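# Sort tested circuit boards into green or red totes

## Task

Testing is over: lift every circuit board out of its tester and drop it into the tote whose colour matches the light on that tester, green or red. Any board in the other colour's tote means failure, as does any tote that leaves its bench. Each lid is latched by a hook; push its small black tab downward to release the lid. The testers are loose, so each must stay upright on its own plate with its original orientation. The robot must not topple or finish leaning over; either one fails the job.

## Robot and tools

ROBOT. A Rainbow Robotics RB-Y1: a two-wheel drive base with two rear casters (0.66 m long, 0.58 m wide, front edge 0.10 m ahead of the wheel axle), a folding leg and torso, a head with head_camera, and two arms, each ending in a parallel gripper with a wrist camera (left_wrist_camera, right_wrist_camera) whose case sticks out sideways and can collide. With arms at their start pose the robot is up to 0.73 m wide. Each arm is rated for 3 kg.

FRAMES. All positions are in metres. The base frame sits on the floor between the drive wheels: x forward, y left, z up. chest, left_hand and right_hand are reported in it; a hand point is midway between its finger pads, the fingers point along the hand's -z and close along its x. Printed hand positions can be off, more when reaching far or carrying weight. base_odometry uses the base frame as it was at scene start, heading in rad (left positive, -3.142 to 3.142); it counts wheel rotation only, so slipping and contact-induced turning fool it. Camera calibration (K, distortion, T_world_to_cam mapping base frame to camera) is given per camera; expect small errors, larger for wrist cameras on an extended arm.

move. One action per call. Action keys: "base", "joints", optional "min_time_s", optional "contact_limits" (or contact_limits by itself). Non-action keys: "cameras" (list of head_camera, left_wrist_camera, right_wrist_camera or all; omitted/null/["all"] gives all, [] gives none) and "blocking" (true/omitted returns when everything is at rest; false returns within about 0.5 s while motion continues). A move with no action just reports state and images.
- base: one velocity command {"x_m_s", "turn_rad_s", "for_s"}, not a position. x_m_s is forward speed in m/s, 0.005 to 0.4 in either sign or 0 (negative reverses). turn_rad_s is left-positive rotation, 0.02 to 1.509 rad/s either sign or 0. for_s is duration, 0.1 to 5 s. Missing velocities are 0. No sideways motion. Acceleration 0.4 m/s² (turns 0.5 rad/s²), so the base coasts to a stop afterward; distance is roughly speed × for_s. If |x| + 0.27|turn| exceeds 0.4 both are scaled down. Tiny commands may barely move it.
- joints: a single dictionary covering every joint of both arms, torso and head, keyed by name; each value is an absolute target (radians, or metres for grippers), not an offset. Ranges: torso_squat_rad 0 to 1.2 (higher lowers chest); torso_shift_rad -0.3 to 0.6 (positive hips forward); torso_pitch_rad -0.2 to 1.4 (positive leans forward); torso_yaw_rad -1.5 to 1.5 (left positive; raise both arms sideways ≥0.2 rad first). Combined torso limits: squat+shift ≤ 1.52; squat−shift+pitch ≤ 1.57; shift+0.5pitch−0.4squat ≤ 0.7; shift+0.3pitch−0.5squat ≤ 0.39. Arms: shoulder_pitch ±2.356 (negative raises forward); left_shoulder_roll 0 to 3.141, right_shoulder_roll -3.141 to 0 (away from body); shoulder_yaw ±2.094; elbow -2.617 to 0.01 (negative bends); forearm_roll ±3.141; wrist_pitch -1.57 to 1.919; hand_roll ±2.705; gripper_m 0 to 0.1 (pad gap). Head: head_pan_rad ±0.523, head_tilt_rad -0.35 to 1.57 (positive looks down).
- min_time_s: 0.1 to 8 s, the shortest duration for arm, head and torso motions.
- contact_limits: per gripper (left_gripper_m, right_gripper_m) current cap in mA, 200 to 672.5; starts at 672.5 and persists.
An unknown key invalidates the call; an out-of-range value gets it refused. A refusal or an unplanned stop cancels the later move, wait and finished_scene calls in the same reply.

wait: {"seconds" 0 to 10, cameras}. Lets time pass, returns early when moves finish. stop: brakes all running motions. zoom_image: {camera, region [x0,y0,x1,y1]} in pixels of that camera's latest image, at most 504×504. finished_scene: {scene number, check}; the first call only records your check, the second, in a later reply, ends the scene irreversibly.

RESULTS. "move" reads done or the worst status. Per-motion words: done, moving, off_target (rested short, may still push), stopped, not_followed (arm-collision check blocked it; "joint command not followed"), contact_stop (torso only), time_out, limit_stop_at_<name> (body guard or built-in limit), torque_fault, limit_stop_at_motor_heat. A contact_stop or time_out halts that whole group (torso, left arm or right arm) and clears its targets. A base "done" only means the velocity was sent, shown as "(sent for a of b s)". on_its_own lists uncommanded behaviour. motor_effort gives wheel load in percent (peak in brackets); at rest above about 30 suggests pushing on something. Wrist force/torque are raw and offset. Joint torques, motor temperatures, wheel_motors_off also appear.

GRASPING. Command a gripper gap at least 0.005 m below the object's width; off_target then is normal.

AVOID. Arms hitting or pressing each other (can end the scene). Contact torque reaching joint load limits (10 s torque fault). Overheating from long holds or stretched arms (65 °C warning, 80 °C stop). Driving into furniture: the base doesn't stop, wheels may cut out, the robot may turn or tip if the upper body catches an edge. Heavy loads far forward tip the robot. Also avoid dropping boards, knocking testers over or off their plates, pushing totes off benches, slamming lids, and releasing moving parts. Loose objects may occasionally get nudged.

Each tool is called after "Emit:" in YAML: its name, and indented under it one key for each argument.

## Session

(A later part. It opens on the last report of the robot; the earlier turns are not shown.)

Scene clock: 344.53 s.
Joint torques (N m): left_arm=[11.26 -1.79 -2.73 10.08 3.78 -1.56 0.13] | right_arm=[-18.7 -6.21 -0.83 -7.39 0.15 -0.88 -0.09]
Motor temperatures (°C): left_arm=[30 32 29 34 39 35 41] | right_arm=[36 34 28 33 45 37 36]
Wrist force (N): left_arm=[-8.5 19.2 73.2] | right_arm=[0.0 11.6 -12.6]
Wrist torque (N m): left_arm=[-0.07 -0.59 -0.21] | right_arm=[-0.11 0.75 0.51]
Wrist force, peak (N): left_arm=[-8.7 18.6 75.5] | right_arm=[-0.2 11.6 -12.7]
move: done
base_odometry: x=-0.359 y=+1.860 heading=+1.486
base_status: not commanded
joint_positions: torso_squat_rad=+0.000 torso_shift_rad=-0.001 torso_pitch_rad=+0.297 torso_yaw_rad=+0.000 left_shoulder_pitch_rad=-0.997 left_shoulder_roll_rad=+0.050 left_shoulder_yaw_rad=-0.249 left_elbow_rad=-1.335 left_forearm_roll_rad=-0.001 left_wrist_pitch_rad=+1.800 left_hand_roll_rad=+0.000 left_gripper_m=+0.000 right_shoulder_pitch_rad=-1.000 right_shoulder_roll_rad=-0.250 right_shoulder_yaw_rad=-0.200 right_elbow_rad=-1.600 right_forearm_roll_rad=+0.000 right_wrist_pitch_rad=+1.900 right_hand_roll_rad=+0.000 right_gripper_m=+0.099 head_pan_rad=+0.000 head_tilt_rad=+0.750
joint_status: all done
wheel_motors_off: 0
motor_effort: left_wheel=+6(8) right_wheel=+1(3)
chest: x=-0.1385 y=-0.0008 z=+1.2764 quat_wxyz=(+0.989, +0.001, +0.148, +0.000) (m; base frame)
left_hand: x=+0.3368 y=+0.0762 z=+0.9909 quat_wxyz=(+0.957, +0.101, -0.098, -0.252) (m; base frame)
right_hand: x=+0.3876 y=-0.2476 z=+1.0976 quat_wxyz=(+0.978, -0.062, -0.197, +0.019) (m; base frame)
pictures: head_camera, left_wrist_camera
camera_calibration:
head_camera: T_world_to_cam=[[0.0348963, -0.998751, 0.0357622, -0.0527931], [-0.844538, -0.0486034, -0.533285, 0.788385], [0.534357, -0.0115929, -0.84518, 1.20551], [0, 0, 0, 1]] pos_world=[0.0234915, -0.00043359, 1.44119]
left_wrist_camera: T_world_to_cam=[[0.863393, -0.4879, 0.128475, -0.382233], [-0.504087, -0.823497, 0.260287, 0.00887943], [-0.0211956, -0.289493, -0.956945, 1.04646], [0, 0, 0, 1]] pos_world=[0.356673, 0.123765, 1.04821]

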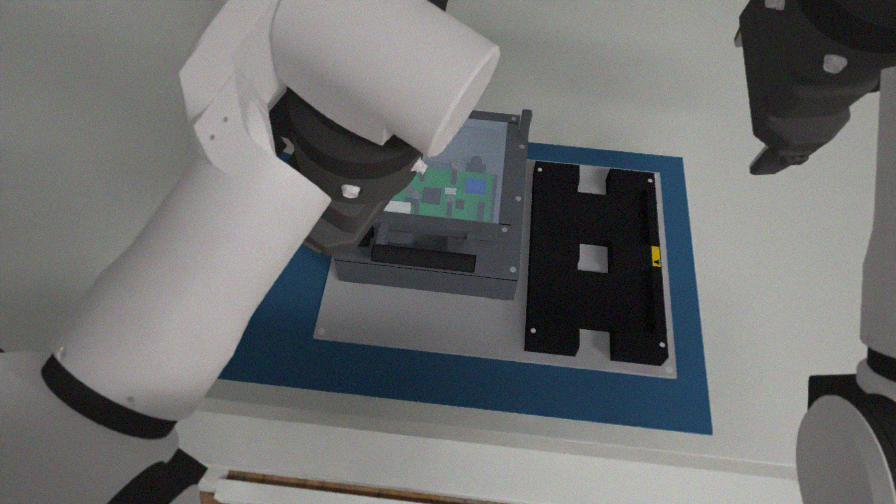

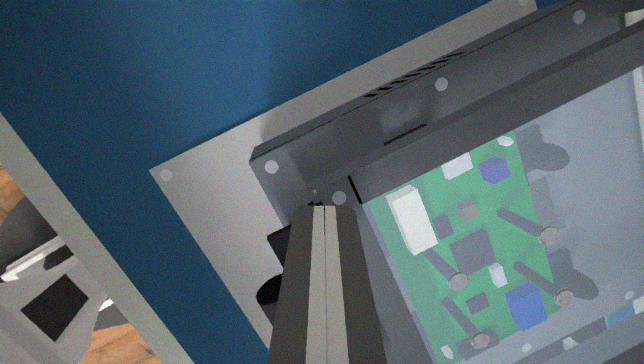

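Emit:
move:
  joints: {"left_shoulder_pitch_rad":-1.04,"left_wrist_pitch_rad":1.895,"left_shoulder_yaw_rad":-0.25}
  cameras: []

Emit:
move:
  joints: {"left_shoulder_pitch_rad":-0.99,"left_wrist_pitch_rad":1.83,"left_shoulder_yaw_rad":-0.26}
  min_time_s: 1
  cameras: ["left_wrist_camera"]

Emit:
zoom_image:
  camera: "left_wrist_camera"
  region: [220, 140, 480, 364]

Scene clock: 359.53 s.
Joint torques (N m): left_arm=[-17.26 -0.32 0.74 -6.77 0.04 -0.28 0.13] | right_arm=[-18.79 -6.57 -0.81 -7.32 0.06 -0.88 -0.03]
Motor temperatures (°C): left_arm=[30 32 29 34 39 35 41] | right_arm=[36 34 28 33 45 37 36]
Wrist force (N): left_arm=[-1.9 -1.5 -8.8] | right_arm=[-0.3 11.3 -12.5]
Wrist torque (N m): left_arm=[0.06 -0.41 -0.24] | right_arm=[-0.08 0.72 0.51]
Wrist force, peak (N): left_arm=[-8.2 19.4 72.6] | right_arm=[0.0 11.7 -12.8]
move: done
base_odometry: x=-0.359 y=+1.860 heading=+1.486
base_status: not commanded
joint_positions: torso_squat_rad=+0.000 torso_shift_rad=+0.000 torso_pitch_rad=+0.300 torso_yaw_rad=+0.000 left_shoulder_pitch_rad=-1.040 left_shoulder_roll_rad=+0.050 left_shoulder_yaw_rad=-0.250 left_elbow_rad=-1.330 left_forearm_roll_rad=+0.000 left_wrist_pitch_rad=+1.895 left_hand_roll_rad=+0.000 left_gripper_m=+0.000 right_shoulder_pitch_rad=-1.000 right_shoulder_roll_rad=-0.250 right_shoulder_yaw_rad=-0.200 right_elbow_rad=-1.600 right_forearm_roll_rad=+0.000 right_wrist_pitch_rad=+1.900 right_hand_roll_rad=+0.000 right_gripper_m=+0.099 head_pan_rad=+0.000 head_tilt_rad=+0.750
joint_status: all done
wheel_motors_off: 0
motor_effort: left_wheel=+4(9) right_wheel=+0(3)
chest: x=-0.1367 y=-0.0008 z=+1.2761 quat_wxyz=(+0.989, +0.000, +0.149, +0.000) (m; base frame)
left_hand: x=+0.3307 y=+0.0794 z=+1.0043 quat_wxyz=(+0.958, +0.115, -0.070, -0.252) (m; base frame)
right_hand: x=+0.3888 y=-0.2476 z=+1.0957 quat_wxyz=(+0.978, -0.062, -0.196, +0.019) (m; base frame)
pictures: none
No camera images: "cameras" was empty.

Scene clock: 360.83 s.
Joint torques (N m): left_arm=[-16.61 -0.54 0.62 -7.27 -0.05 -0.54 0.13] | right_arm=[-18.79 -6.28 -0.67 -7.24 0.16 -0.9 0.04]
Motor temperatures (°C): left_arm=[30 32 29 34 39 35 41] | right_arm=[36 34 28 33 45 37 36]
Wrist force (N): left_arm=[-2.1 -1.4 -9.0] | right_arm=[-0.3 11.3 -12.6]
Wrist torque (N m): left_arm=[0.05 -0.43 -0.24] | right_arm=[-0.10 0.73 0.52]
Wrist force, peak (N): left_arm=[-2.3 -1.5 -9.6] | right_arm=[-0.4 11.8 -12.4]
move: done
base_odometry: x=-0.359 y=+1.860 heading=+1.486
base_status: not commanded
joint_positions: torso_squat_rad=+0.000 torso_shift_rad=+0.000 torso_pitch_rad=+0.300 torso_yaw_rad=+0.000 left_shoulder_pitch_rad=-0.990 left_shoulder_roll_rad=+0.050 left_shoulder_yaw_rad=-0.260 left_elbow_rad=-1.330 left_forearm_roll_rad=+0.000 left_wrist_pitch_rad=+1.830 left_hand_roll_rad=+0.000 left_gripper_m=+0.000 right_shoulder_pitch_rad=-1.000 right_shoulder_roll_rad=-0.250 right_shoulder_yaw_rad=-0.200 right_elbow_rad=-1.600 right_forearm_roll_rad=+0.000 right_wrist_pitch_rad=+1.900 right_hand_roll_rad=+0.000 right_gripper_m=+0.099 head_pan_rad=+0.000 head_tilt_rad=+0.750
joint_status: all done
wheel_motors_off: 0
motor_effort: left_wheel=+5(6) right_wheel=+0(2)
chest: x=-0.1367 y=-0.0008 z=+1.2761 quat_wxyz=(+0.989, +0.000, +0.149, +0.000) (m; base frame)
left_hand: x=+0.3282 y=+0.0796 z=+0.9836 quat_wxyz=(+0.958, +0.107, -0.077, -0.255) (m; base frame)
right_hand: x=+0.3888 y=-0.2477 z=+1.0957 quat_wxyz=(+0.978, -0.062, -0.196, +0.019) (m; base frame)
pictures: left_wrist_camera
camera_calibration:
left_wrist_camera: T_world_to_cam=[[0.868085, -0.489165, 0.0845345, -0.330472], [-0.49306, -0.829855, 0.261212, 0.00522501], [-0.0576246, -0.268435, -0.961573, 1.05513], [0, 0, 0, 1]] pos_world=[0.350256, 0.125914, 1.04115]

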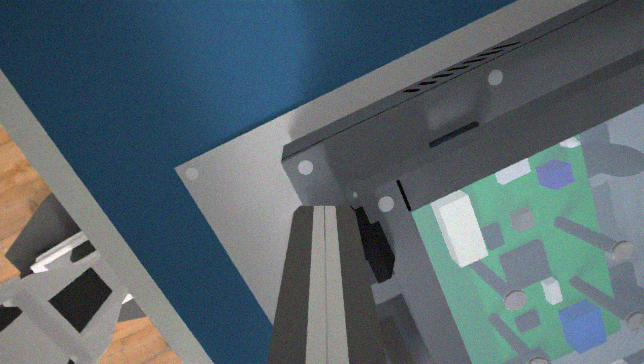

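Scaled by 1.938 from the camera's 644x364 image, which has a finer 920x520 frame.

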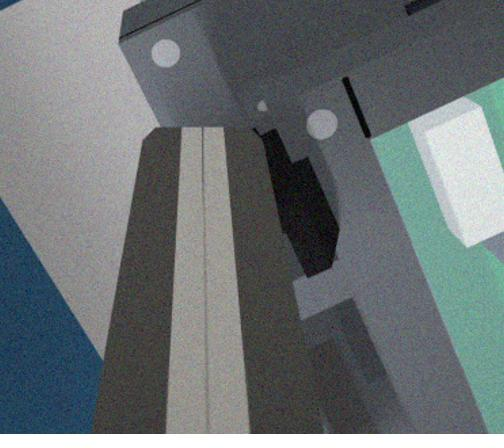

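Emit:
move:
  joints: {"left_shoulder_pitch_rad":-0.94,"left_wrist_pitch_rad":1.755,"left_shoulder_yaw_rad":-0.27}
  min_time_s: 1
  cameras: ["left_wrist_camera","head_camera"]

Emit:
zoom_image:
  camera: "left_wrist_camera"
  region: [220, 140, 480, 364]

Emit:
zoom_image:
  camera: "head_camera"
  region: [310, 80, 550, 310]

Scene clock: 368.33 s.
Joint torques (N m): left_arm=[7.11 -3.4 -2.96 11.84 3.82 -16.49 0.04] | right_arm=[-18.82 -6.01 -0.77 -7.18 0.12 -0.94 -0.08]
Motor temperatures (°C): left_arm=[30 32 29 34 39 36 41] | right_arm=[36 34 28 33 45 37 36]
Wrist force (N): left_arm=[-68.8 20.6 131.3] | right_arm=[-0.4 11.9 -12.6]
Wrist torque (N m): left_arm=[-0.49 0.22 -0.32] | right_arm=[-0.16 0.71 0.51]
Wrist force, peak (N): left_arm=[-77.5 19.0 142.3] | right_arm=[0.1 12.0 -12.9]
move: done
base_odometry: x=-0.359 y=+1.860 heading=+1.486
base_status: not commanded
joint_positions: torso_squat_rad=+0.001 torso_shift_rad=-0.003 torso_pitch_rad=+0.294 torso_yaw_rad=+0.001 left_shoulder_pitch_rad=-0.946 left_shoulder_roll_rad=+0.051 left_shoulder_yaw_rad=-0.269 left_elbow_rad=-1.335 left_forearm_roll_rad=-0.001 left_wrist_pitch_rad=+1.759 left_hand_roll_rad=+0.000 left_gripper_m=+0.000 right_shoulder_pitch_rad=-1.000 right_shoulder_roll_rad=-0.250 right_shoulder_yaw_rad=-0.200 right_elbow_rad=-1.600 right_forearm_roll_rad=+0.000 right_wrist_pitch_rad=+1.900 right_hand_roll_rad=+0.000 right_gripper_m=+0.099 head_pan_rad=+0.000 head_tilt_rad=+0.750
joint_status: all done
wheel_motors_off: 0
motor_effort: left_wheel=+27(28) right_wheel=+3(8)
chest: x=-0.1404 y=-0.0006 z=+1.2767 quat_wxyz=(+0.989, +0.000, +0.146, +0.000) (m; base frame)
left_hand: x=+0.3268 y=+0.0785 z=+0.9708 quat_wxyz=(+0.957, +0.098, -0.095, -0.257) (m; base frame)
right_hand: x=+0.3863 y=-0.2471 z=+1.0993 quat_wxyz=(+0.978, -0.062, -0.199, +0.019) (m; base frame)
pictures: head_camera, left_wrist_camera
camera_calibration:
head_camera: T_world_to_cam=[[0.035432, -0.998729, 0.0358581, -0.0526131], [-0.84302, -0.0491392, -0.535633, 0.790129], [0.536714, -0.0112506, -0.843689, 1.20517], [0, 0, 0, 1]] pos_world=[0.0211293, -0.000161135, 1.44189]
left_wrist_camera: T_world_to_cam=[[0.860208, -0.494879, 0.123028, -0.363017], [-0.508989, -0.818495, 0.266452, 0.00614219], [-0.0311637, -0.291824, -0.955964, 1.03015], [0, 0, 0, 1]] pos_world=[0.3475, 0.126001, 1.02781]

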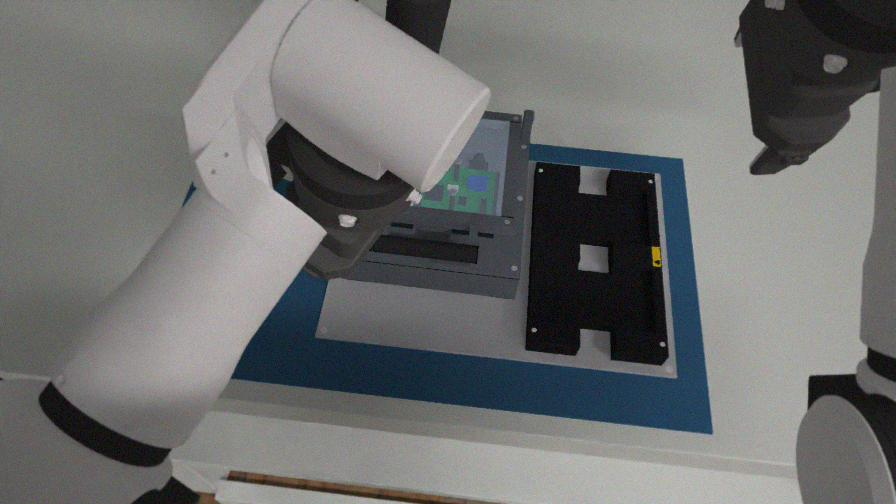

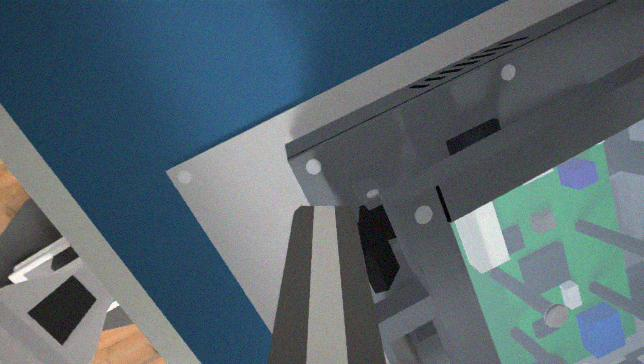

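Scaled by 1.938 from the camera's 644x364 image, which has a finer 920x520 frame.

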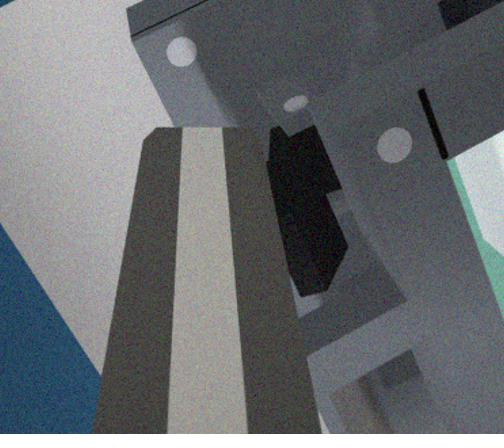

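Scaled by 2.100 from the camera's 896x504 image, which has a finer 1280x720 frame.

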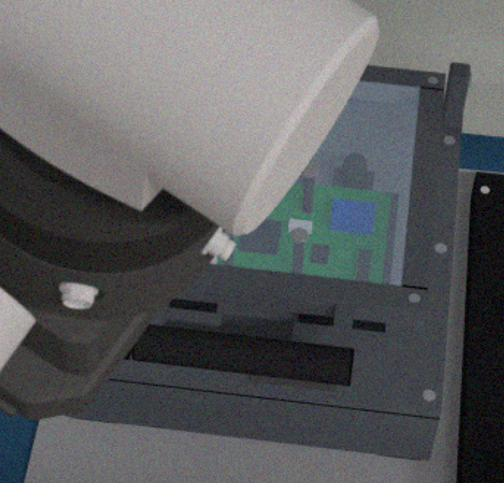

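Emit:
move:
  joints: {"left_shoulder_pitch_rad":-0.985,"left_wrist_pitch_rad":1.83,"left_shoulder_yaw_rad":-0.26}
  min_time_s: 1
  cameras: []

Emit:
move:
  joints: {"left_shoulder_pitch_rad":-1.06,"left_shoulder_yaw_rad":0.2,"left_shoulder_roll_rad":0.25,"left_elbow_rad":-1.6}
  min_time_s: 1

Emit:
zoom_image:
  camera: "head_camera"
  region: [310, 80, 550, 310]

Scene clock: 375.83 s.
Joint torques (N m): left_arm=[-18.3 -0.82 3.36 -6.87 0.02 -0.11 0.07] | right_arm=[-18.61 -6.19 -0.81 -7.22 0.19 -0.85 0]
Motor temperatures (°C): left_arm=[29 32 29 34 39 38 41] | right_arm=[36 34 28 33 45 37 36]
Wrist force (N): left_arm=[-1.8 0.2 -9.8] | right_arm=[0.0 11.4 -12.7]
Wrist torque (N m): left_arm=[-0.14 -0.38 -0.23] | right_arm=[-0.09 0.76 0.52]
Wrist force, peak (N): left_arm=[-68.8 21.3 131.4] | right_arm=[-0.3 11.9 -12.6]
move: done
base_odometry: x=-0.359 y=+1.860 heading=+1.486
base_status: not commanded
joint_positions: torso_squat_rad=+0.000 torso_shift_rad=+0.000 torso_pitch_rad=+0.300 torso_yaw_rad=+0.000 left_shoulder_pitch_rad=-0.985 left_shoulder_roll_rad=+0.050 left_shoulder_yaw_rad=-0.260 left_elbow_rad=-1.330 left_forearm_roll_rad=+0.000 left_wrist_pitch_rad=+1.830 left_hand_roll_rad=+0.000 left_gripper_m=+0.000 right_shoulder_pitch_rad=-1.000 right_shoulder_roll_rad=-0.250 right_shoulder_yaw_rad=-0.200 right_elbow_rad=-1.600 right_forearm_roll_rad=+0.000 right_wrist_pitch_rad=+1.900 right_hand_roll_rad=+0.000 right_gripper_m=+0.099 head_pan_rad=+0.000 head_tilt_rad=+0.750
joint_status: all done
wheel_motors_off: 0
motor_effort: left_wheel=+10(28) right_wheel=+0(5)
chest: x=-0.1368 y=-0.0007 z=+1.2761 quat_wxyz=(+0.989, +0.000, +0.149, +0.000) (m; base frame)
left_hand: x=+0.3265 y=+0.0806 z=+0.9814 quat_wxyz=(+0.958, +0.106, -0.074, -0.254) (m; base frame)
right_hand: x=+0.3887 y=-0.2476 z=+1.0958 quat_wxyz=(+0.978, -0.062, -0.196, +0.019) (m; base frame)
pictures: none
No camera images: "cameras" was empty.

Scene clock: 377.13 s.
Joint torques (N m): left_arm=[-19.01 6.41 0.67 -7.18 0.06 -1.04 0.1] | right_arm=[-18.75 -6.47 -0.47 -7.23 0.15 -0.93 0.05]
Motor temperatures (°C): left_arm=[29 32 29 34 39 37 41] | right_arm=[36 34 28 33 45 37 36]
Wrist force (N): left_arm=[-4.0 0.7 -8.9] | right_arm=[-0.1 11.8 -12.4]
Wrist torque (N m): left_arm=[-0.14 -0.53 -0.21] | right_arm=[-0.12 0.73 0.53]
Wrist force, peak (N): left_arm=[-14.5 -2.5 -11.7] | right_arm=[-0.7 11.6 -12.9]
move: done
base_odometry: x=-0.359 y=+1.860 heading=+1.486
base_status: not commanded
joint_positions: torso_squat_rad=+0.000 torso_shift_rad=+0.000 torso_pitch_rad=+0.300 torso_yaw_rad=+0.000 left_shoulder_pitch_rad=-1.060 left_shoulder_roll_rad=+0.250 left_shoulder_yaw_rad=+0.200 left_elbow_rad=-1.600 left_forearm_roll_rad=+0.000 left_wrist_pitch_rad=+1.830 left_hand_roll_rad=+0.000 left_gripper_m=+0.000 right_shoulder_pitch_rad=-1.000 right_shoulder_roll_rad=-0.250 right_shoulder_yaw_rad=-0.200 right_elbow_rad=-1.600 right_forearm_roll_rad=+0.000 right_wrist_pitch_rad=+1.900 right_hand_roll_rad=+0.000 right_gripper_m=+0.099 head_pan_rad=+0.000 head_tilt_rad=+0.750
joint_status: all done
wheel_motors_off: 0
motor_effort: left_wheel=+4(10) right_wheel=+1(2)
chest: x=-0.1367 y=-0.0008 z=+1.2761 quat_wxyz=(+0.989, +0.000, +0.149, +0.000) (m; base frame)
left_hand: x=+0.4171 y=+0.2336 z=+1.1320 quat_wxyz=(+0.964, +0.057, -0.258, -0.028) (m; base frame)
right_hand: x=+0.3887 y=-0.2477 z=+1.0957 quat_wxyz=(+0.978, -0.062, -0.196, +0.019) (m; base frame)
pictures: head_camera, left_wrist_camera, right_wrist_camera
camera_calibration:
head_camera: T_world_to_cam=[[0.0348581, -0.998751, 0.0357917, -0.0528571], [-0.846207, -0.0485503, -0.530638, 0.786148], [0.531713, -0.0117901, -0.846842, 1.20607], [0, 0, 0, 1]] pos_world=[0.0258032, -0.000403663, 1.4404]
left_wrist_camera: T_world_to_cam=[[0.871881, -0.0679225, 0.484985, -0.898114], [-0.249575, -0.913706, 0.320708, -0.011288], [0.421351, -0.400659, -0.813594, 0.90788], [0, 0, 0, 1]] pos_world=[0.397695, 0.292434, 1.17784]
right_wrist_camera: T_world_to_cam=[[-0.91591, -0.0429618, -0.399077, 0.785138], [-0.172854, 0.939554, 0.295567, 0.00925062], [0.362257, 0.339695, -0.867973, 0.966016], [0, 0, 0, 1]] pos_world=[0.370769, -0.303111, 1.14907]

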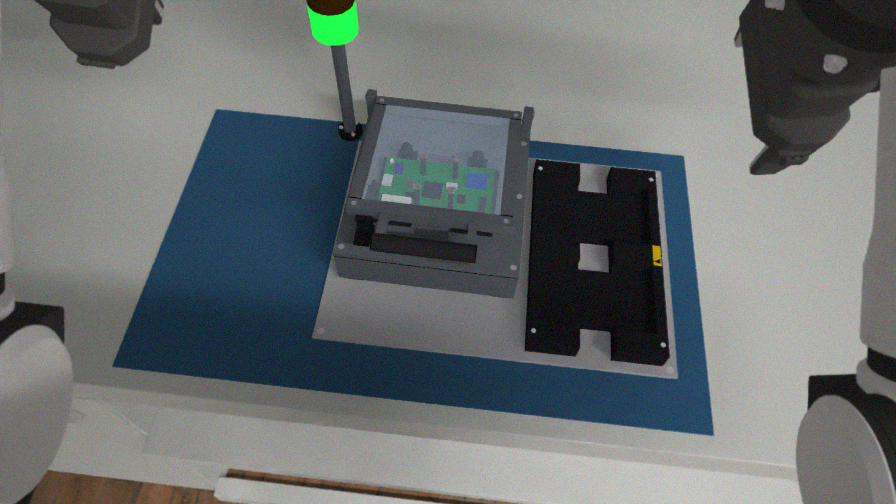

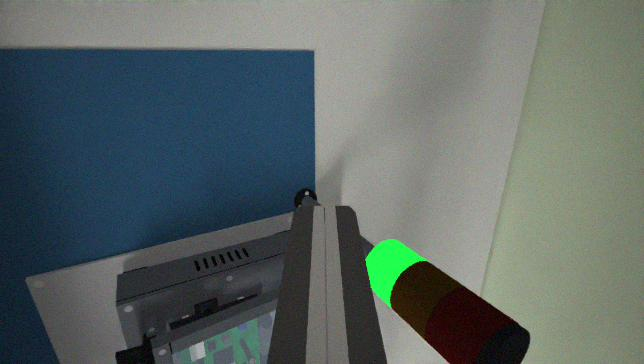

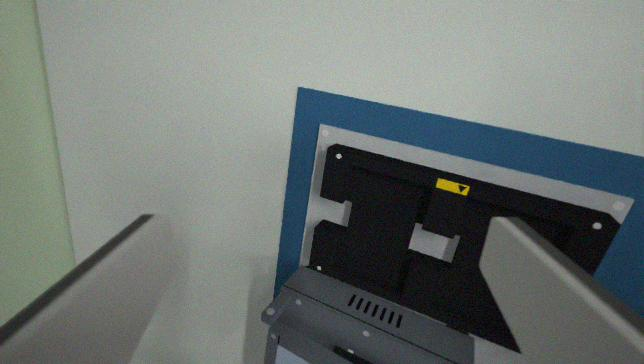

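Scaled by 2.100 from the camera's 896x504 image, which has a finer 1280x720 frame.

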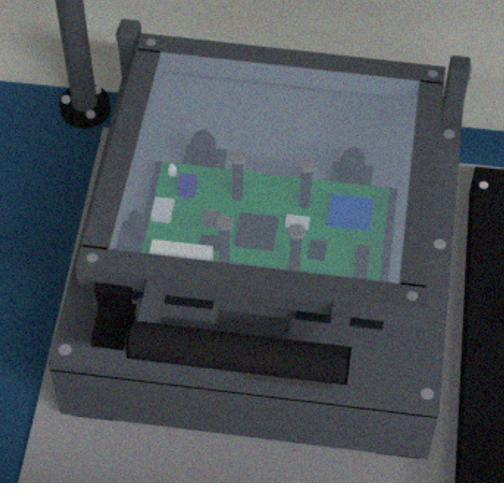

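Emit:
move:
  joints: {"right_shoulder_pitch_rad":0.04,"right_shoulder_roll_rad":-0.05,"right_shoulder_yaw_rad":0.0,"right_elbow_rad":-2.1,"right_wrist_pitch_rad":0.6,"right_gripper_m":0}
  cameras: []

Emit:
move:
  joints: {"right_shoulder_yaw_rad":0.48,"right_elbow_rad":-2.045}

Scene clock: 398.40 s.
Joint torques (N m): left_arm=[-19.04 6.29 0.74 -7.05 -0.01 -1.02 0.1] | right_arm=[-5.46 0.55 -0.29 -9.77 0.08 -1.63 0.02]
Motor temperatures (°C): left_arm=[30 32 29 34 38 36 41] | right_arm=[36 34 28 33 45 37 36]
Wrist force (N): left_arm=[-4.1 1.0 -9.1] | right_arm=[-3.5 11.2 -9.0]
Wrist torque (N m): left_arm=[-0.18 -0.53 -0.21] | right_arm=[-0.16 0.54 0.47]
Wrist force, peak (N): left_arm=[-4.0 1.0 -9.4] | right_arm=[-0.3 11.8 -12.7]
move: done
base_odometry: x=-0.359 y=+1.860 heading=+1.486
base_status: not commanded
joint_positions: torso_squat_rad=+0.000 torso_shift_rad=+0.000 torso_pitch_rad=+0.300 torso_yaw_rad=+0.000 left_shoulder_pitch_rad=-1.060 left_shoulder_roll_rad=+0.250 left_shoulder_yaw_rad=+0.200 left_elbow_rad=-1.600 left_forearm_roll_rad=+0.000 left_wrist_pitch_rad=+1.830 left_hand_roll_rad=+0.000 left_gripper_m=+0.000 right_shoulder_pitch_rad=+0.040 right_shoulder_roll_rad=-0.050 right_shoulder_yaw_rad=+0.000 right_elbow_rad=-2.100 right_forearm_roll_rad=+0.000 right_wrist_pitch_rad=+0.600 right_hand_roll_rad=+0.000 right_gripper_m=+0.000 head_pan_rad=+0.000 head_tilt_rad=+0.750
joint_status: all done
wheel_motors_off: 0
motor_effort: left_wheel=+4(6) right_wheel=+1(3)
chest: x=-0.1366 y=-0.0008 z=+1.2761 quat_wxyz=(+0.989, +0.000, +0.149, +0.000) (m; base frame)
left_hand: x=+0.4171 y=+0.2335 z=+1.1320 quat_wxyz=(+0.964, +0.057, -0.258, -0.028) (m; base frame)
right_hand: x=+0.2936 y=-0.2369 z=+1.0088 quat_wxyz=(+0.836, -0.020, -0.549, +0.015) (m; base frame)
pictures: none
No camera images: "cameras" was empty.

Scene clock: 399.50 s.
Joint torques (N m): left_arm=[-18.73 6.34 0.86 -7.08 0.05 -1.04 -0.01] | right_arm=[-5.09 5.34 0.69 -9.21 -0.18 -1.89 0.04]
Motor temperatures (°C): left_arm=[30 32 29 34 38 36 41] | right_arm=[36 34 28 33 45 37 36]
Wrist force (N): left_arm=[-4.2 0.8 -9.1] | right_arm=[-3.5 10.4 -8.9]
Wrist torque (N m): left_arm=[-0.15 -0.55 -0.21] | right_arm=[-0.10 0.52 0.48]
Wrist force, peak (N): left_arm=[-4.0 1.1 -9.5] | right_arm=[-3.7 11.3 -9.4]
move: done
base_odometry: x=-0.359 y=+1.860 heading=+1.486
base_status: not commanded
joint_positions: torso_squat_rad=+0.000 torso_shift_rad=+0.000 torso_pitch_rad=+0.300 torso_yaw_rad=+0.000 left_shoulder_pitch_rad=-1.060 left_shoulder_roll_rad=+0.250 left_shoulder_yaw_rad=+0.200 left_elbow_rad=-1.600 left_forearm_roll_rad=+0.000 left_wrist_pitch_rad=+1.830 left_hand_roll_rad=+0.000 left_gripper_m=+0.000 right_shoulder_pitch_rad=+0.040 right_shoulder_roll_rad=-0.050 right_shoulder_yaw_rad=+0.480 right_elbow_rad=-2.045 right_forearm_roll_rad=+0.000 right_wrist_pitch_rad=+0.600 right_hand_roll_rad=+0.000 right_gripper_m=+0.000 head_pan_rad=+0.000 head_tilt_rad=+0.750
joint_status: all done
wheel_motors_off: 0
motor_effort: left_wheel=+5(5) right_wheel=+1(3)
chest: x=-0.1366 y=-0.0008 z=+1.2761 quat_wxyz=(+0.989, +0.000, +0.149, +0.000) (m; base frame)
left_hand: x=+0.4171 y=+0.2335 z=+1.1320 quat_wxyz=(+0.964, +0.057, -0.258, -0.028) (m; base frame)
right_hand: x=+0.2346 y=-0.0060 z=+0.9903 quat_wxyz=(+0.830, +0.165, -0.507, +0.164) (m; base frame)
pictures: head_camera, left_wrist_camera, right_wrist_camera
camera_calibration:
head_camera: T_world_to_cam=[[0.0348247, -0.998752, 0.0358019, -0.0528778], [-0.846242, -0.0485266, -0.530585, 0.786109], [0.53166, -0.0118196, -0.846876, 1.20608], [0, 0, 0, 1]] pos_world=[0.0258578, -0.000409225, 1.44039]
left_wrist_camera: T_world_to_cam=[[0.871907, -0.0679544, 0.484933, -0.898076], [-0.249604, -0.913683, 0.320752, -0.0113378], [0.421278, -0.400707, -0.813608, 0.907869], [0, 0, 0, 1]] pos_world=[0.397743, 0.292402, 1.17779]
right_wrist_camera: T_world_to_cam=[[-0.428678, -0.0792903, -0.899971, 0.993802], [-0.738149, 0.605113, 0.298285, -0.0853932], [0.520933, 0.792181, -0.317926, 0.269065], [0, 0, 0, 1]] pos_world=[0.222823, -0.0826769, 1.00541]

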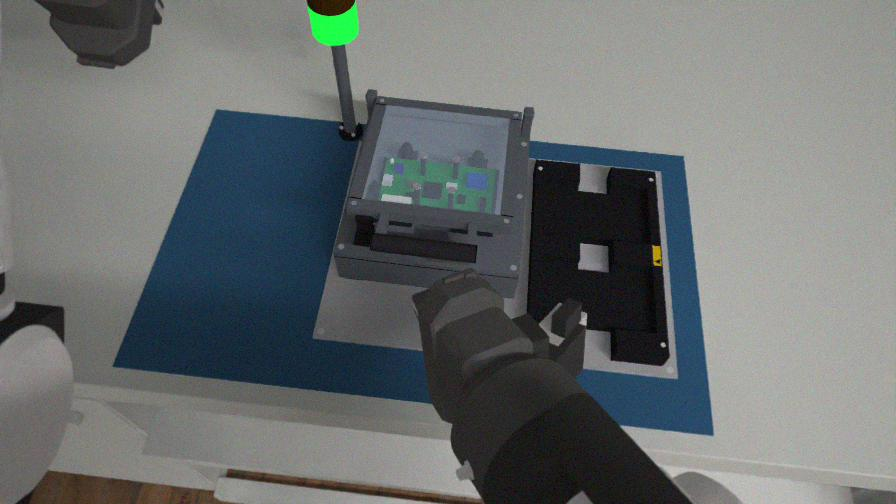

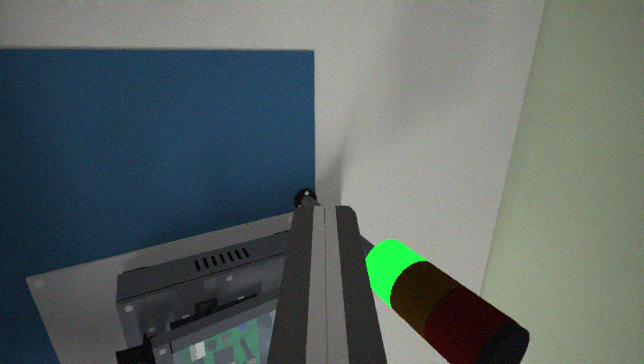

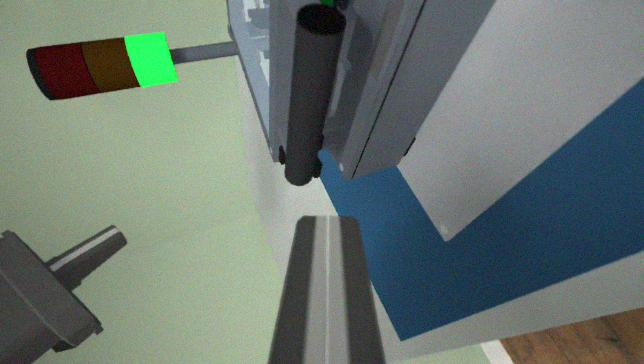

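Emit:
move:
  joints: {"right_shoulder_pitch_rad":-0.15,"right_shoulder_yaw_rad":0.42,"right_elbow_rad":-1.85,"right_wrist_pitch_rad":0.66}
  cameras: ["right_wrist_camera","head_camera"]
  min_time_s: 1

Scene clock: 411.03 s.
Joint torques (N m): left_arm=[-18.86 6.2 1.02 -7.23 -0.03 -1.08 0.14] | right_arm=[-8.57 5.42 -0.98 -9.1 -0.03 -1.65 -0.05]
Motor temperatures (°C): left_arm=[30 32 29 34 38 36 41] | right_arm=[36 33 28 33 45 37 36]
Wrist force (N): left_arm=[-4.1 1.0 -9.3] | right_arm=[-3.4 10.7 -9.7]
Wrist torque (N m): left_arm=[-0.16 -0.53 -0.22] | right_arm=[-0.09 0.52 0.45]
Wrist force, peak (N): left_arm=[-4.3 1.0 -9.4] | right_arm=[-3.2 10.9 -9.9]
move: done
base_odometry: x=-0.359 y=+1.860 heading=+1.486
base_status: not commanded
joint_positions: torso_squat_rad=+0.000 torso_shift_rad=+0.000 torso_pitch_rad=+0.300 torso_yaw_rad=+0.000 left_shoulder_pitch_rad=-1.060 left_shoulder_roll_rad=+0.250 left_shoulder_yaw_rad=+0.200 left_elbow_rad=-1.600 left_forearm_roll_rad=+0.000 left_wrist_pitch_rad=+1.830 left_hand_roll_rad=+0.000 left_gripper_m=+0.000 right_shoulder_pitch_rad=-0.150 right_shoulder_roll_rad=-0.050 right_shoulder_yaw_rad=+0.420 right_elbow_rad=-1.850 right_forearm_roll_rad=+0.000 right_wrist_pitch_rad=+0.660 right_hand_roll_rad=+0.000 right_gripper_m=+0.000 head_pan_rad=+0.000 head_tilt_rad=+0.750
joint_status: all done
wheel_motors_off: 0
motor_effort: left_wheel=+5(6) right_wheel=+0(3)
chest: x=-0.1366 y=-0.0008 z=+1.2761 quat_wxyz=(+0.989, +0.000, +0.149, +0.000) (m; base frame)
left_hand: x=+0.4171 y=+0.2335 z=+1.1320 quat_wxyz=(+0.964, +0.057, -0.258, -0.028) (m; base frame)
right_hand: x=+0.2752 y=-0.0087 z=+0.9562 quat_wxyz=(+0.848, +0.128, -0.476, +0.196) (m; base frame)
pictures: head_camera, right_wrist_camera
camera_calibration:
head_camera: T_world_to_cam=[[0.0348248, -0.998752, 0.0358019, -0.0528778], [-0.846242, -0.0485267, -0.530585, 0.78611], [0.53166, -0.0118196, -0.846876, 1.20608], [0, 0, 0, 1]] pos_world=[0.0258579, -0.000409168, 1.44039]
right_wrist_camera: T_world_to_cam=[[-0.466389, -0.185833, -0.864839, 0.956191], [-0.738442, 0.620068, 0.264988, -0.0115562], [0.487016, 0.762221, -0.42642, 0.352067], [0, 0, 0, 1]] pos_world=[0.265962, -0.083495, 0.980143]

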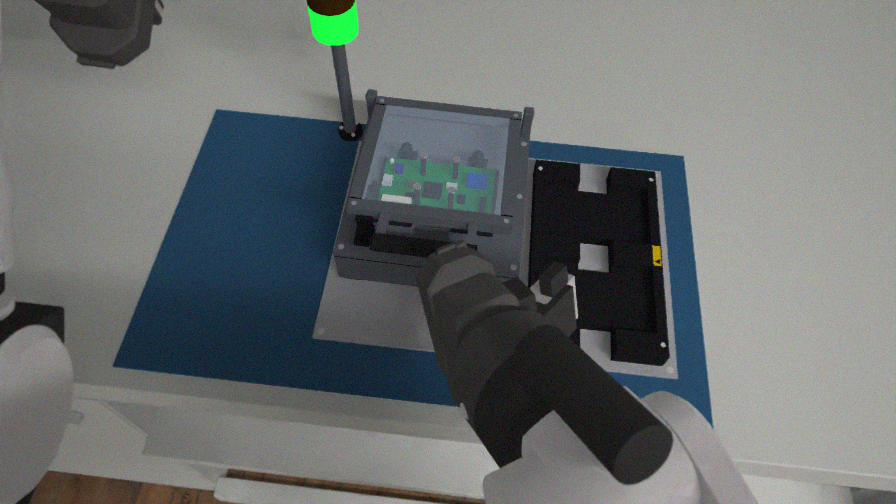

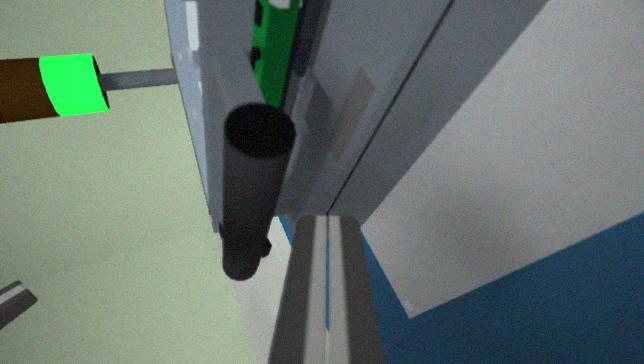

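Emit:
move:
  joints: {"right_shoulder_pitch_rad":-0.29,"right_shoulder_yaw_rad":0.42,"right_elbow_rad":-1.72}
  cameras: ["right_wrist_camera"]
  min_time_s: 1

Scene clock: 424.30 s.
Joint torques (N m): left_arm=[-19.06 6.38 0.89 -7.18 0.08 -1.11 0.11] | right_arm=[-12.82 5.25 -1.42 -10.61 0.12 -2.89 -0.01]
Motor temperatures (°C): left_arm=[30 32 29 34 38 36 41] | right_arm=[36 33 28 34 45 37 36]
Wrist force (N): left_arm=[-4.0 1.0 -9.4] | right_arm=[-7.2 12.6 -9.4]
Wrist torque (N m): left_arm=[-0.15 -0.52 -0.23] | right_arm=[-0.12 0.52 0.45]
Wrist force, peak (N): left_arm=[-4.1 0.9 -9.6] | right_arm=[-10.5 13.5 -7.2]
move: done
base_odometry: x=-0.359 y=+1.860 heading=+1.486
base_status: not commanded
joint_positions: torso_squat_rad=+0.000 torso_shift_rad=+0.000 torso_pitch_rad=+0.300 torso_yaw_rad=+0.000 left_shoulder_pitch_rad=-1.060 left_shoulder_roll_rad=+0.250 left_shoulder_yaw_rad=+0.200 left_elbow_rad=-1.600 left_forearm_roll_rad=+0.000 left_wrist_pitch_rad=+1.830 left_hand_roll_rad=+0.000 left_gripper_m=+0.000 right_shoulder_pitch_rad=-0.289 right_shoulder_roll_rad=-0.050 right_shoulder_yaw_rad=+0.420 right_elbow_rad=-1.720 right_forearm_roll_rad=+0.000 right_wrist_pitch_rad=+0.660 right_hand_roll_rad=+0.000 right_gripper_m=+0.000 head_pan_rad=+0.000 head_tilt_rad=+0.750
joint_status: all done
wheel_motors_off: 0
motor_effort: left_wheel=+4(5) right_wheel=+0(3)
chest: x=-0.1366 y=-0.0008 z=+1.2761 quat_wxyz=(+0.989, +0.000, +0.149, +0.000) (m; base frame)
left_hand: x=+0.4171 y=+0.2335 z=+1.1320 quat_wxyz=(+0.964, +0.057, -0.258, -0.028) (m; base frame)
right_hand: x=+0.3033 y=+0.0080 z=+0.9526 quat_wxyz=(+0.842, +0.117, -0.475, +0.228) (m; base frame)
pictures: right_wrist_camera
camera_calibration:
right_wrist_camera: T_world_to_cam=[[-0.442547, -0.24842, -0.861649, 0.959497], [-0.770484, 0.59695, 0.223619, 0.0491302], [0.45881, 0.762849, -0.455582, 0.360451], [0, 0, 0, 1]] pos_world=[0.297098, -0.0659393, 0.979979]

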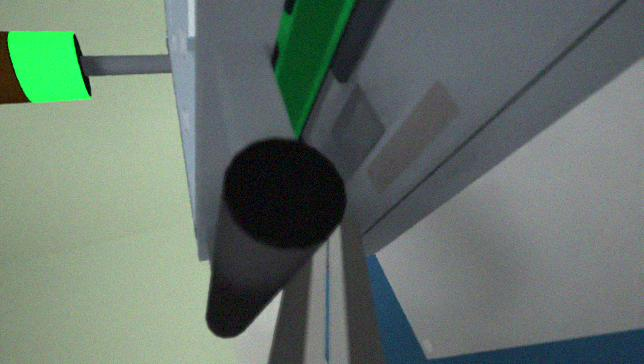

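Emit:
move:
  joints: {"right_shoulder_pitch_rad":-0.33,"right_elbow_rad":-1.86}
  cameras: ["right_wrist_camera","head_camera"]
  min_time_s: 1.5

Scene clock: 433.43 s.
Joint torques (N m): left_arm=[-18.88 6.2 0.92 -7.18 0.03 -1.01 0.1] | right_arm=[-13.52 5.29 -1.71 -11.78 0.19 -3.04 0]
Motor temperatures (°C): left_arm=[30 32 29 34 38 36 41] | right_arm=[36 33 28 34 45 37 36]
Wrist force (N): left_arm=[-4.0 1.0 -9.3] | right_arm=[-7.5 11.2 -9.1]
Wrist torque (N m): left_arm=[-0.15 -0.52 -0.22] | right_arm=[-0.11 0.58 0.43]
Wrist force, peak (N): left_arm=[-4.3 0.9 -9.4] | right_arm=[-8.9 12.9 -8.1]
move: done
base_odometry: x=-0.359 y=+1.860 heading=+1.486
base_status: not commanded
joint_positions: torso_squat_rad=+0.000 torso_shift_rad=+0.000 torso_pitch_rad=+0.300 torso_yaw_rad=+0.000 left_shoulder_pitch_rad=-1.060 left_shoulder_roll_rad=+0.250 left_shoulder_yaw_rad=+0.200 left_elbow_rad=-1.600 left_forearm_roll_rad=+0.000 left_wrist_pitch_rad=+1.830 left_hand_roll_rad=+0.000 left_gripper_m=+0.000 right_shoulder_pitch_rad=-0.329 right_shoulder_roll_rad=-0.050 right_shoulder_yaw_rad=+0.420 right_elbow_rad=-1.860 right_forearm_roll_rad=+0.000 right_wrist_pitch_rad=+0.660 right_hand_roll_rad=+0.000 right_gripper_m=+0.000 head_pan_rad=+0.000 head_tilt_rad=+0.750
joint_status: all done
wheel_motors_off: 0
motor_effort: left_wheel=+4(6) right_wheel=+2(3)
chest: x=-0.1366 y=-0.0008 z=+1.2761 quat_wxyz=(+0.989, +0.000, +0.149, +0.000) (m; base frame)
left_hand: x=+0.4171 y=+0.2335 z=+1.1320 quat_wxyz=(+0.964, +0.057, -0.258, -0.028) (m; base frame)
right_hand: x=+0.3229 y=+0.0223 z=+1.0343 quat_wxyz=(+0.795, +0.134, -0.547, +0.226) (m; base frame)
pictures: head_camera, right_wrist_camera
camera_calibration:
head_camera: T_world_to_cam=[[0.0348265, -0.998752, 0.0358007, -0.0528762], [-0.846255, -0.0485272, -0.530563, 0.786086], [0.531638, -0.0118188, -0.846889, 1.20608], [0, 0, 0, 1]] pos_world=[0.0258696, -0.000409118, 1.44038]
right_wrist_camera: T_world_to_cam=[[-0.295995, -0.18788, -0.93653, 1.07089], [-0.809307, 0.570109, 0.141414, 0.135557], [0.507355, 0.799798, -0.320803, 0.221864], [0, 0, 0, 1]] pos_world=[0.314122, -0.0535294, 1.05492]

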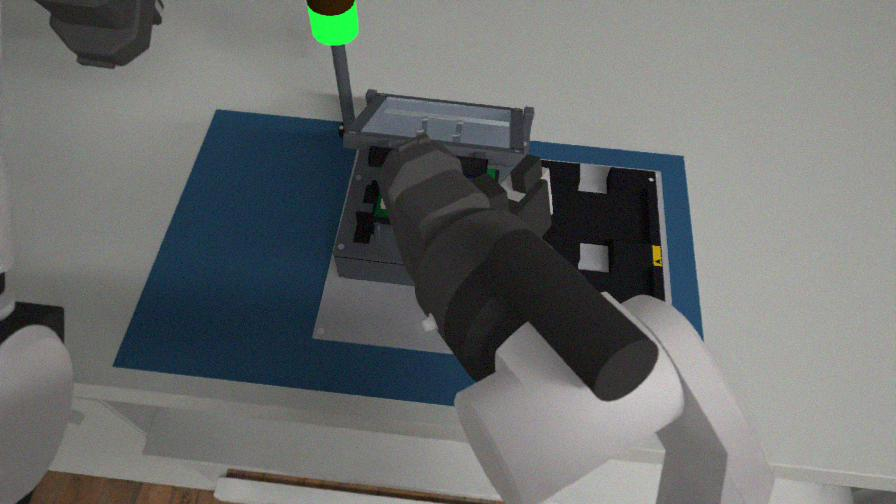

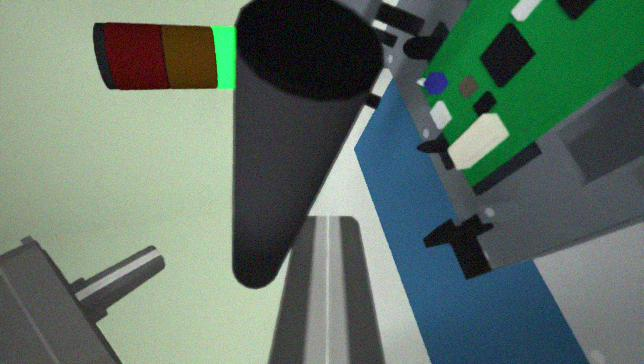

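Emit:
move:
  joints: {"right_shoulder_pitch_rad":-0.6,"right_elbow_rad":-1.86}
  cameras: ["head_camera"]
  min_time_s: 2

Emit:
move:
  joints: {"right_shoulder_pitch_rad":-0.85,"right_elbow_rad":-1.75}
  cameras: ["head_camera","right_wrist_camera"]
  min_time_s: 2

Scene clock: 444.00 s.
Joint torques (N m): left_arm=[-18.97 6.37 1.19 -7.17 0.05 -1.06 0.03] | right_arm=[-14.79 4.88 -2.62 -9.67 0.3 -2.32 -0.04]
Motor temperatures (°C): left_arm=[30 32 29 34 38 35 41] | right_arm=[36 33 28 34 45 37 36]
Wrist force (N): left_arm=[-4.1 0.7 -9.1] | right_arm=[-4.3 11.5 -7.8]
Wrist torque (N m): left_arm=[-0.13 -0.53 -0.22] | right_arm=[-0.13 0.46 0.46]
Wrist force, peak (N): left_arm=[-4.5 0.9 -9.3] | right_arm=[-8.4 11.7 -8.6]
move: done
base_odometry: x=-0.359 y=+1.860 heading=+1.486
base_status: not commanded
joint_positions: torso_squat_rad=+0.000 torso_shift_rad=+0.000 torso_pitch_rad=+0.300 torso_yaw_rad=+0.000 left_shoulder_pitch_rad=-1.060 left_shoulder_roll_rad=+0.250 left_shoulder_yaw_rad=+0.200 left_elbow_rad=-1.600 left_forearm_roll_rad=+0.000 left_wrist_pitch_rad=+1.830 left_hand_roll_rad=+0.000 left_gripper_m=+0.000 right_shoulder_pitch_rad=-0.600 right_shoulder_roll_rad=-0.050 right_shoulder_yaw_rad=+0.420 right_elbow_rad=-1.860 right_forearm_roll_rad=+0.000 right_wrist_pitch_rad=+0.660 right_hand_roll_rad=+0.000 right_gripper_m=+0.000 head_pan_rad=+0.000 head_tilt_rad=+0.750
joint_status: all done
wheel_motors_off: 0
motor_effort: left_wheel=+4(6) right_wheel=+0(3)
chest: x=-0.1366 y=-0.0008 z=+1.2761 quat_wxyz=(+0.989, +0.000, +0.149, +0.000) (m; base frame)
left_hand: x=+0.4171 y=+0.2335 z=+1.1320 quat_wxyz=(+0.964, +0.057, -0.258, -0.028) (m; base frame)
right_hand: x=+0.3647 y=+0.0698 z=+1.1588 quat_wxyz=(+0.706, +0.139, -0.640, +0.269) (m; base frame)
pictures: head_camera
camera_calibration:
head_camera: T_world_to_cam=[[0.0348266, -0.998752, 0.0358009, -0.0528763], [-0.846255, -0.0485274, -0.530563, 0.786086], [0.531638, -0.011819, -0.846889, 1.20608], [0, 0, 0, 1]] pos_world=[0.0258695, -0.000409016, 1.44038]

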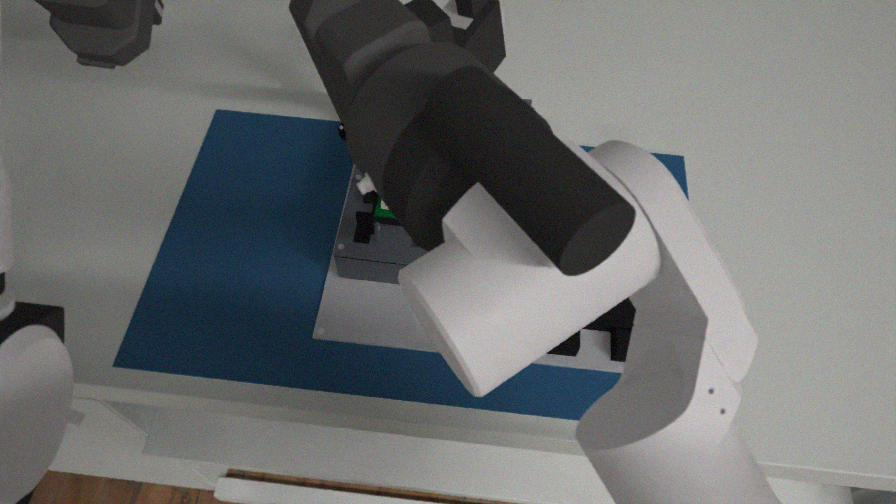

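Scene clock: 446.30 s.
Joint torques (N m): left_arm=[-18.98 6.48 0.97 -7.12 -0.01 -1.02 0.09] | right_arm=[-18.03 3.81 -3.62 -7.91 0.41 -2.31 -0.1]
Motor temperatures (°C): left_arm=[30 32 29 34 38 35 41] | right_arm=[36 33 28 34 45 37 36]
Wrist force (N): left_arm=[-4.1 0.9 -9.4] | right_arm=[-3.9 12.3 -6.9]
Wrist torque (N m): left_arm=[-0.15 -0.54 -0.22] | right_arm=[-0.20 0.48 0.45]
Wrist force, peak (N): left_arm=[-4.2 1.0 -9.5] | right_arm=[-4.1 12.6 -7.0]
move: done
base_odometry: x=-0.359 y=+1.860 heading=+1.486
base_status: not commanded
joint_positions: torso_squat_rad=+0.000 torso_shift_rad=+0.000 torso_pitch_rad=+0.300 torso_yaw_rad=+0.000 left_shoulder_pitch_rad=-1.060 left_shoulder_roll_rad=+0.250 left_shoulder_yaw_rad=+0.200 left_elbow_rad=-1.600 left_forearm_roll_rad=+0.000 left_wrist_pitch_rad=+1.830 left_hand_roll_rad=+0.000 left_gripper_m=+0.000 right_shoulder_pitch_rad=-0.850 right_shoulder_roll_rad=-0.050 right_shoulder_yaw_rad=+0.420 right_elbow_rad=-1.750 right_forearm_roll_rad=+0.000 right_wrist_pitch_rad=+0.660 right_hand_roll_rad=+0.000 right_gripper_m=+0.000 head_pan_rad=+0.000 head_tilt_rad=+0.750
joint_status: all done
wheel_motors_off: 0
motor_effort: left_wheel=+4(5) right_wheel=+1(3)
chest: x=-0.1366 y=-0.0008 z=+1.2761 quat_wxyz=(+0.989, +0.000, +0.149, +0.000) (m; base frame)
left_hand: x=+0.4171 y=+0.2335 z=+1.1320 quat_wxyz=(+0.964, +0.057, -0.258, -0.028) (m; base frame)
right_hand: x=+0.3904 y=+0.1112 z=+1.2326 quat_wxyz=(+0.651, +0.124, -0.681, +0.311) (m; base frame)
pictures: head_camera, right_wrist_camera
camera_calibration:
head_camera: T_world_to_cam=[[0.0348264, -0.998752, 0.0358007, -0.0528763], [-0.846255, -0.0485271, -0.530563, 0.786086], [0.531639, -0.0118189, -0.846889, 1.20608], [0, 0, 0, 1]] pos_world=[0.0258694, -0.000409187, 1.44038]
right_wrist_camera: T_world_to_cam=[[0.122288, -0.209605, -0.970109, 1.17379], [-0.875239, 0.438106, -0.204988, 0.578831], [0.467977, 0.874145, -0.129879, -0.0480681], [0, 0, 0, 1]] pos_world=[0.38557, 0.0344608, 1.25111]

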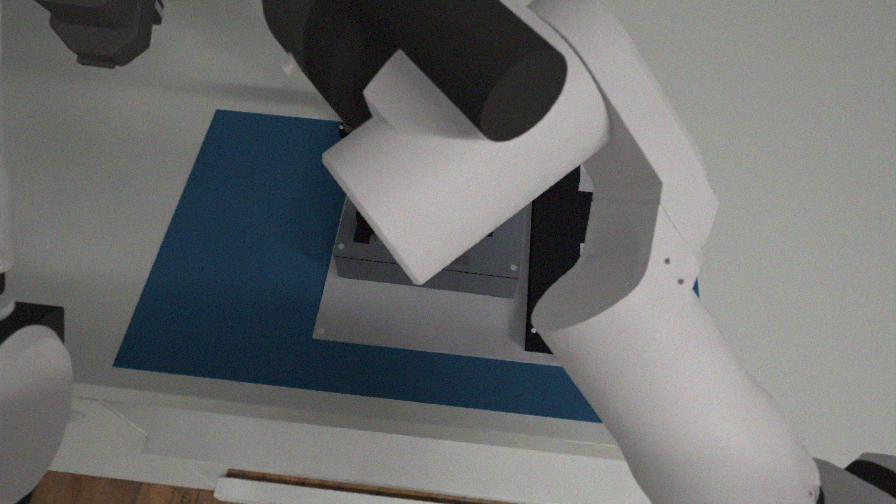

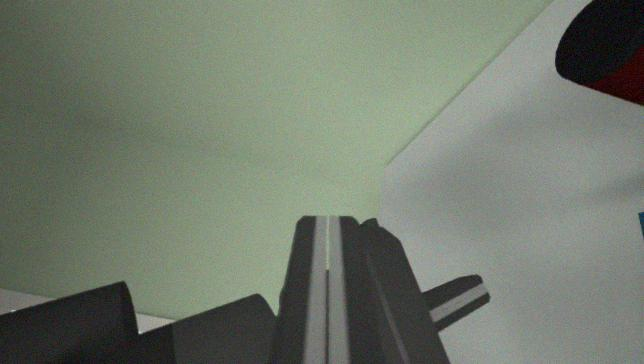

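Emit:
move:
  joints: {"left_shoulder_roll_rad":0.6,"left_elbow_rad":-1.8}
  cameras: ["head_camera","left_wrist_camera"]

Scene clock: 452.63 s.
Joint torques (N m): left_arm=[-17.08 9.52 3.18 -5.36 -0.21 -1.4 0.04] | right_arm=[-17.37 3.77 -3.64 -8.26 0.39 -2.16 0.04]
Motor temperatures (°C): left_arm=[30 32 29 34 38 35 41] | right_arm=[36 33 28 34 45 37 36]
Wrist force (N): left_arm=[-5.5 -0.6 -7.8] | right_arm=[-3.6 12.3 -6.9]
Wrist torque (N m): left_arm=[-0.06 -0.61 -0.21] | right_arm=[-0.20 0.53 0.44]
Wrist force, peak (N): left_arm=[-4.7 -0.3 -9.8] | right_arm=[-3.9 12.8 -6.9]
move: done
base_odometry: x=-0.359 y=+1.860 heading=+1.486
base_status: not commanded
joint_positions: torso_squat_rad=+0.000 torso_shift_rad=+0.000 torso_pitch_rad=+0.300 torso_yaw_rad=+0.000 left_shoulder_pitch_rad=-1.060 left_shoulder_roll_rad=+0.600 left_shoulder_yaw_rad=+0.200 left_elbow_rad=-1.800 left_forearm_roll_rad=+0.000 left_wrist_pitch_rad=+1.830 left_hand_roll_rad=+0.000 left_gripper_m=+0.000 right_shoulder_pitch_rad=-0.850 right_shoulder_roll_rad=-0.050 right_shoulder_yaw_rad=+0.420 right_elbow_rad=-1.750 right_forearm_roll_rad=+0.000 right_wrist_pitch_rad=+0.660 right_hand_roll_rad=+0.000 right_gripper_m=+0.000 head_pan_rad=+0.000 head_tilt_rad=+0.750
joint_status: all done
wheel_motors_off: 0
motor_effort: left_wheel=+5(5) right_wheel=+1(2)
chest: x=-0.1366 y=-0.0008 z=+1.2761 quat_wxyz=(+0.989, +0.000, +0.149, +0.000) (m; base frame)
left_hand: x=+0.4132 y=+0.3748 z=+1.2719 quat_wxyz=(+0.898, +0.210, -0.386, +0.030) (m; base frame)
right_hand: x=+0.3903 y=+0.1112 z=+1.2326 quat_wxyz=(+0.651, +0.124, -0.681, +0.311) (m; base frame)
pictures: head_camera, left_wrist_camera
camera_calibration:
head_camera: T_world_to_cam=[[0.0348682, -0.998751, 0.0357788, -0.0528482], [-0.846229, -0.0485514, -0.530602, 0.786124], [0.531677, -0.0117759, -0.846865, 1.20607], [0, 0, 0, 1]] pos_world=[0.0258423, -0.000412167, 1.44039]
left_wrist_camera: T_world_to_cam=[[0.705602, -0.089597, 0.702921, -1.15335], [-0.13122, -0.991339, 0.00536037, 0.453238], [0.696353, -0.0960194, -0.711248, 0.721939], [0, 0, 0, 1]] pos_world=[0.370553, 0.415296, 1.32176]

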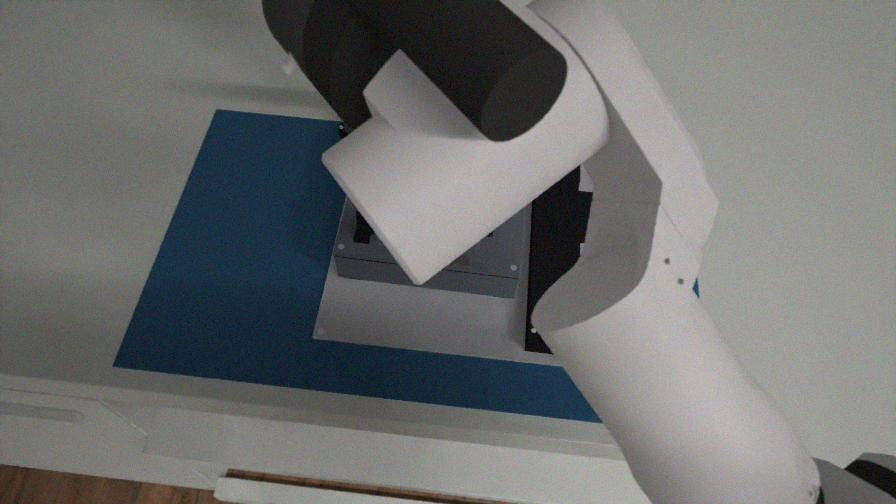

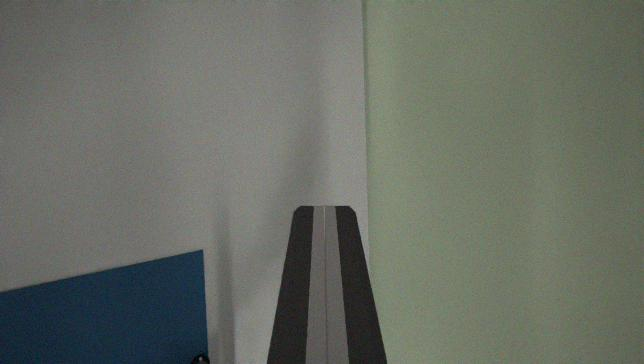

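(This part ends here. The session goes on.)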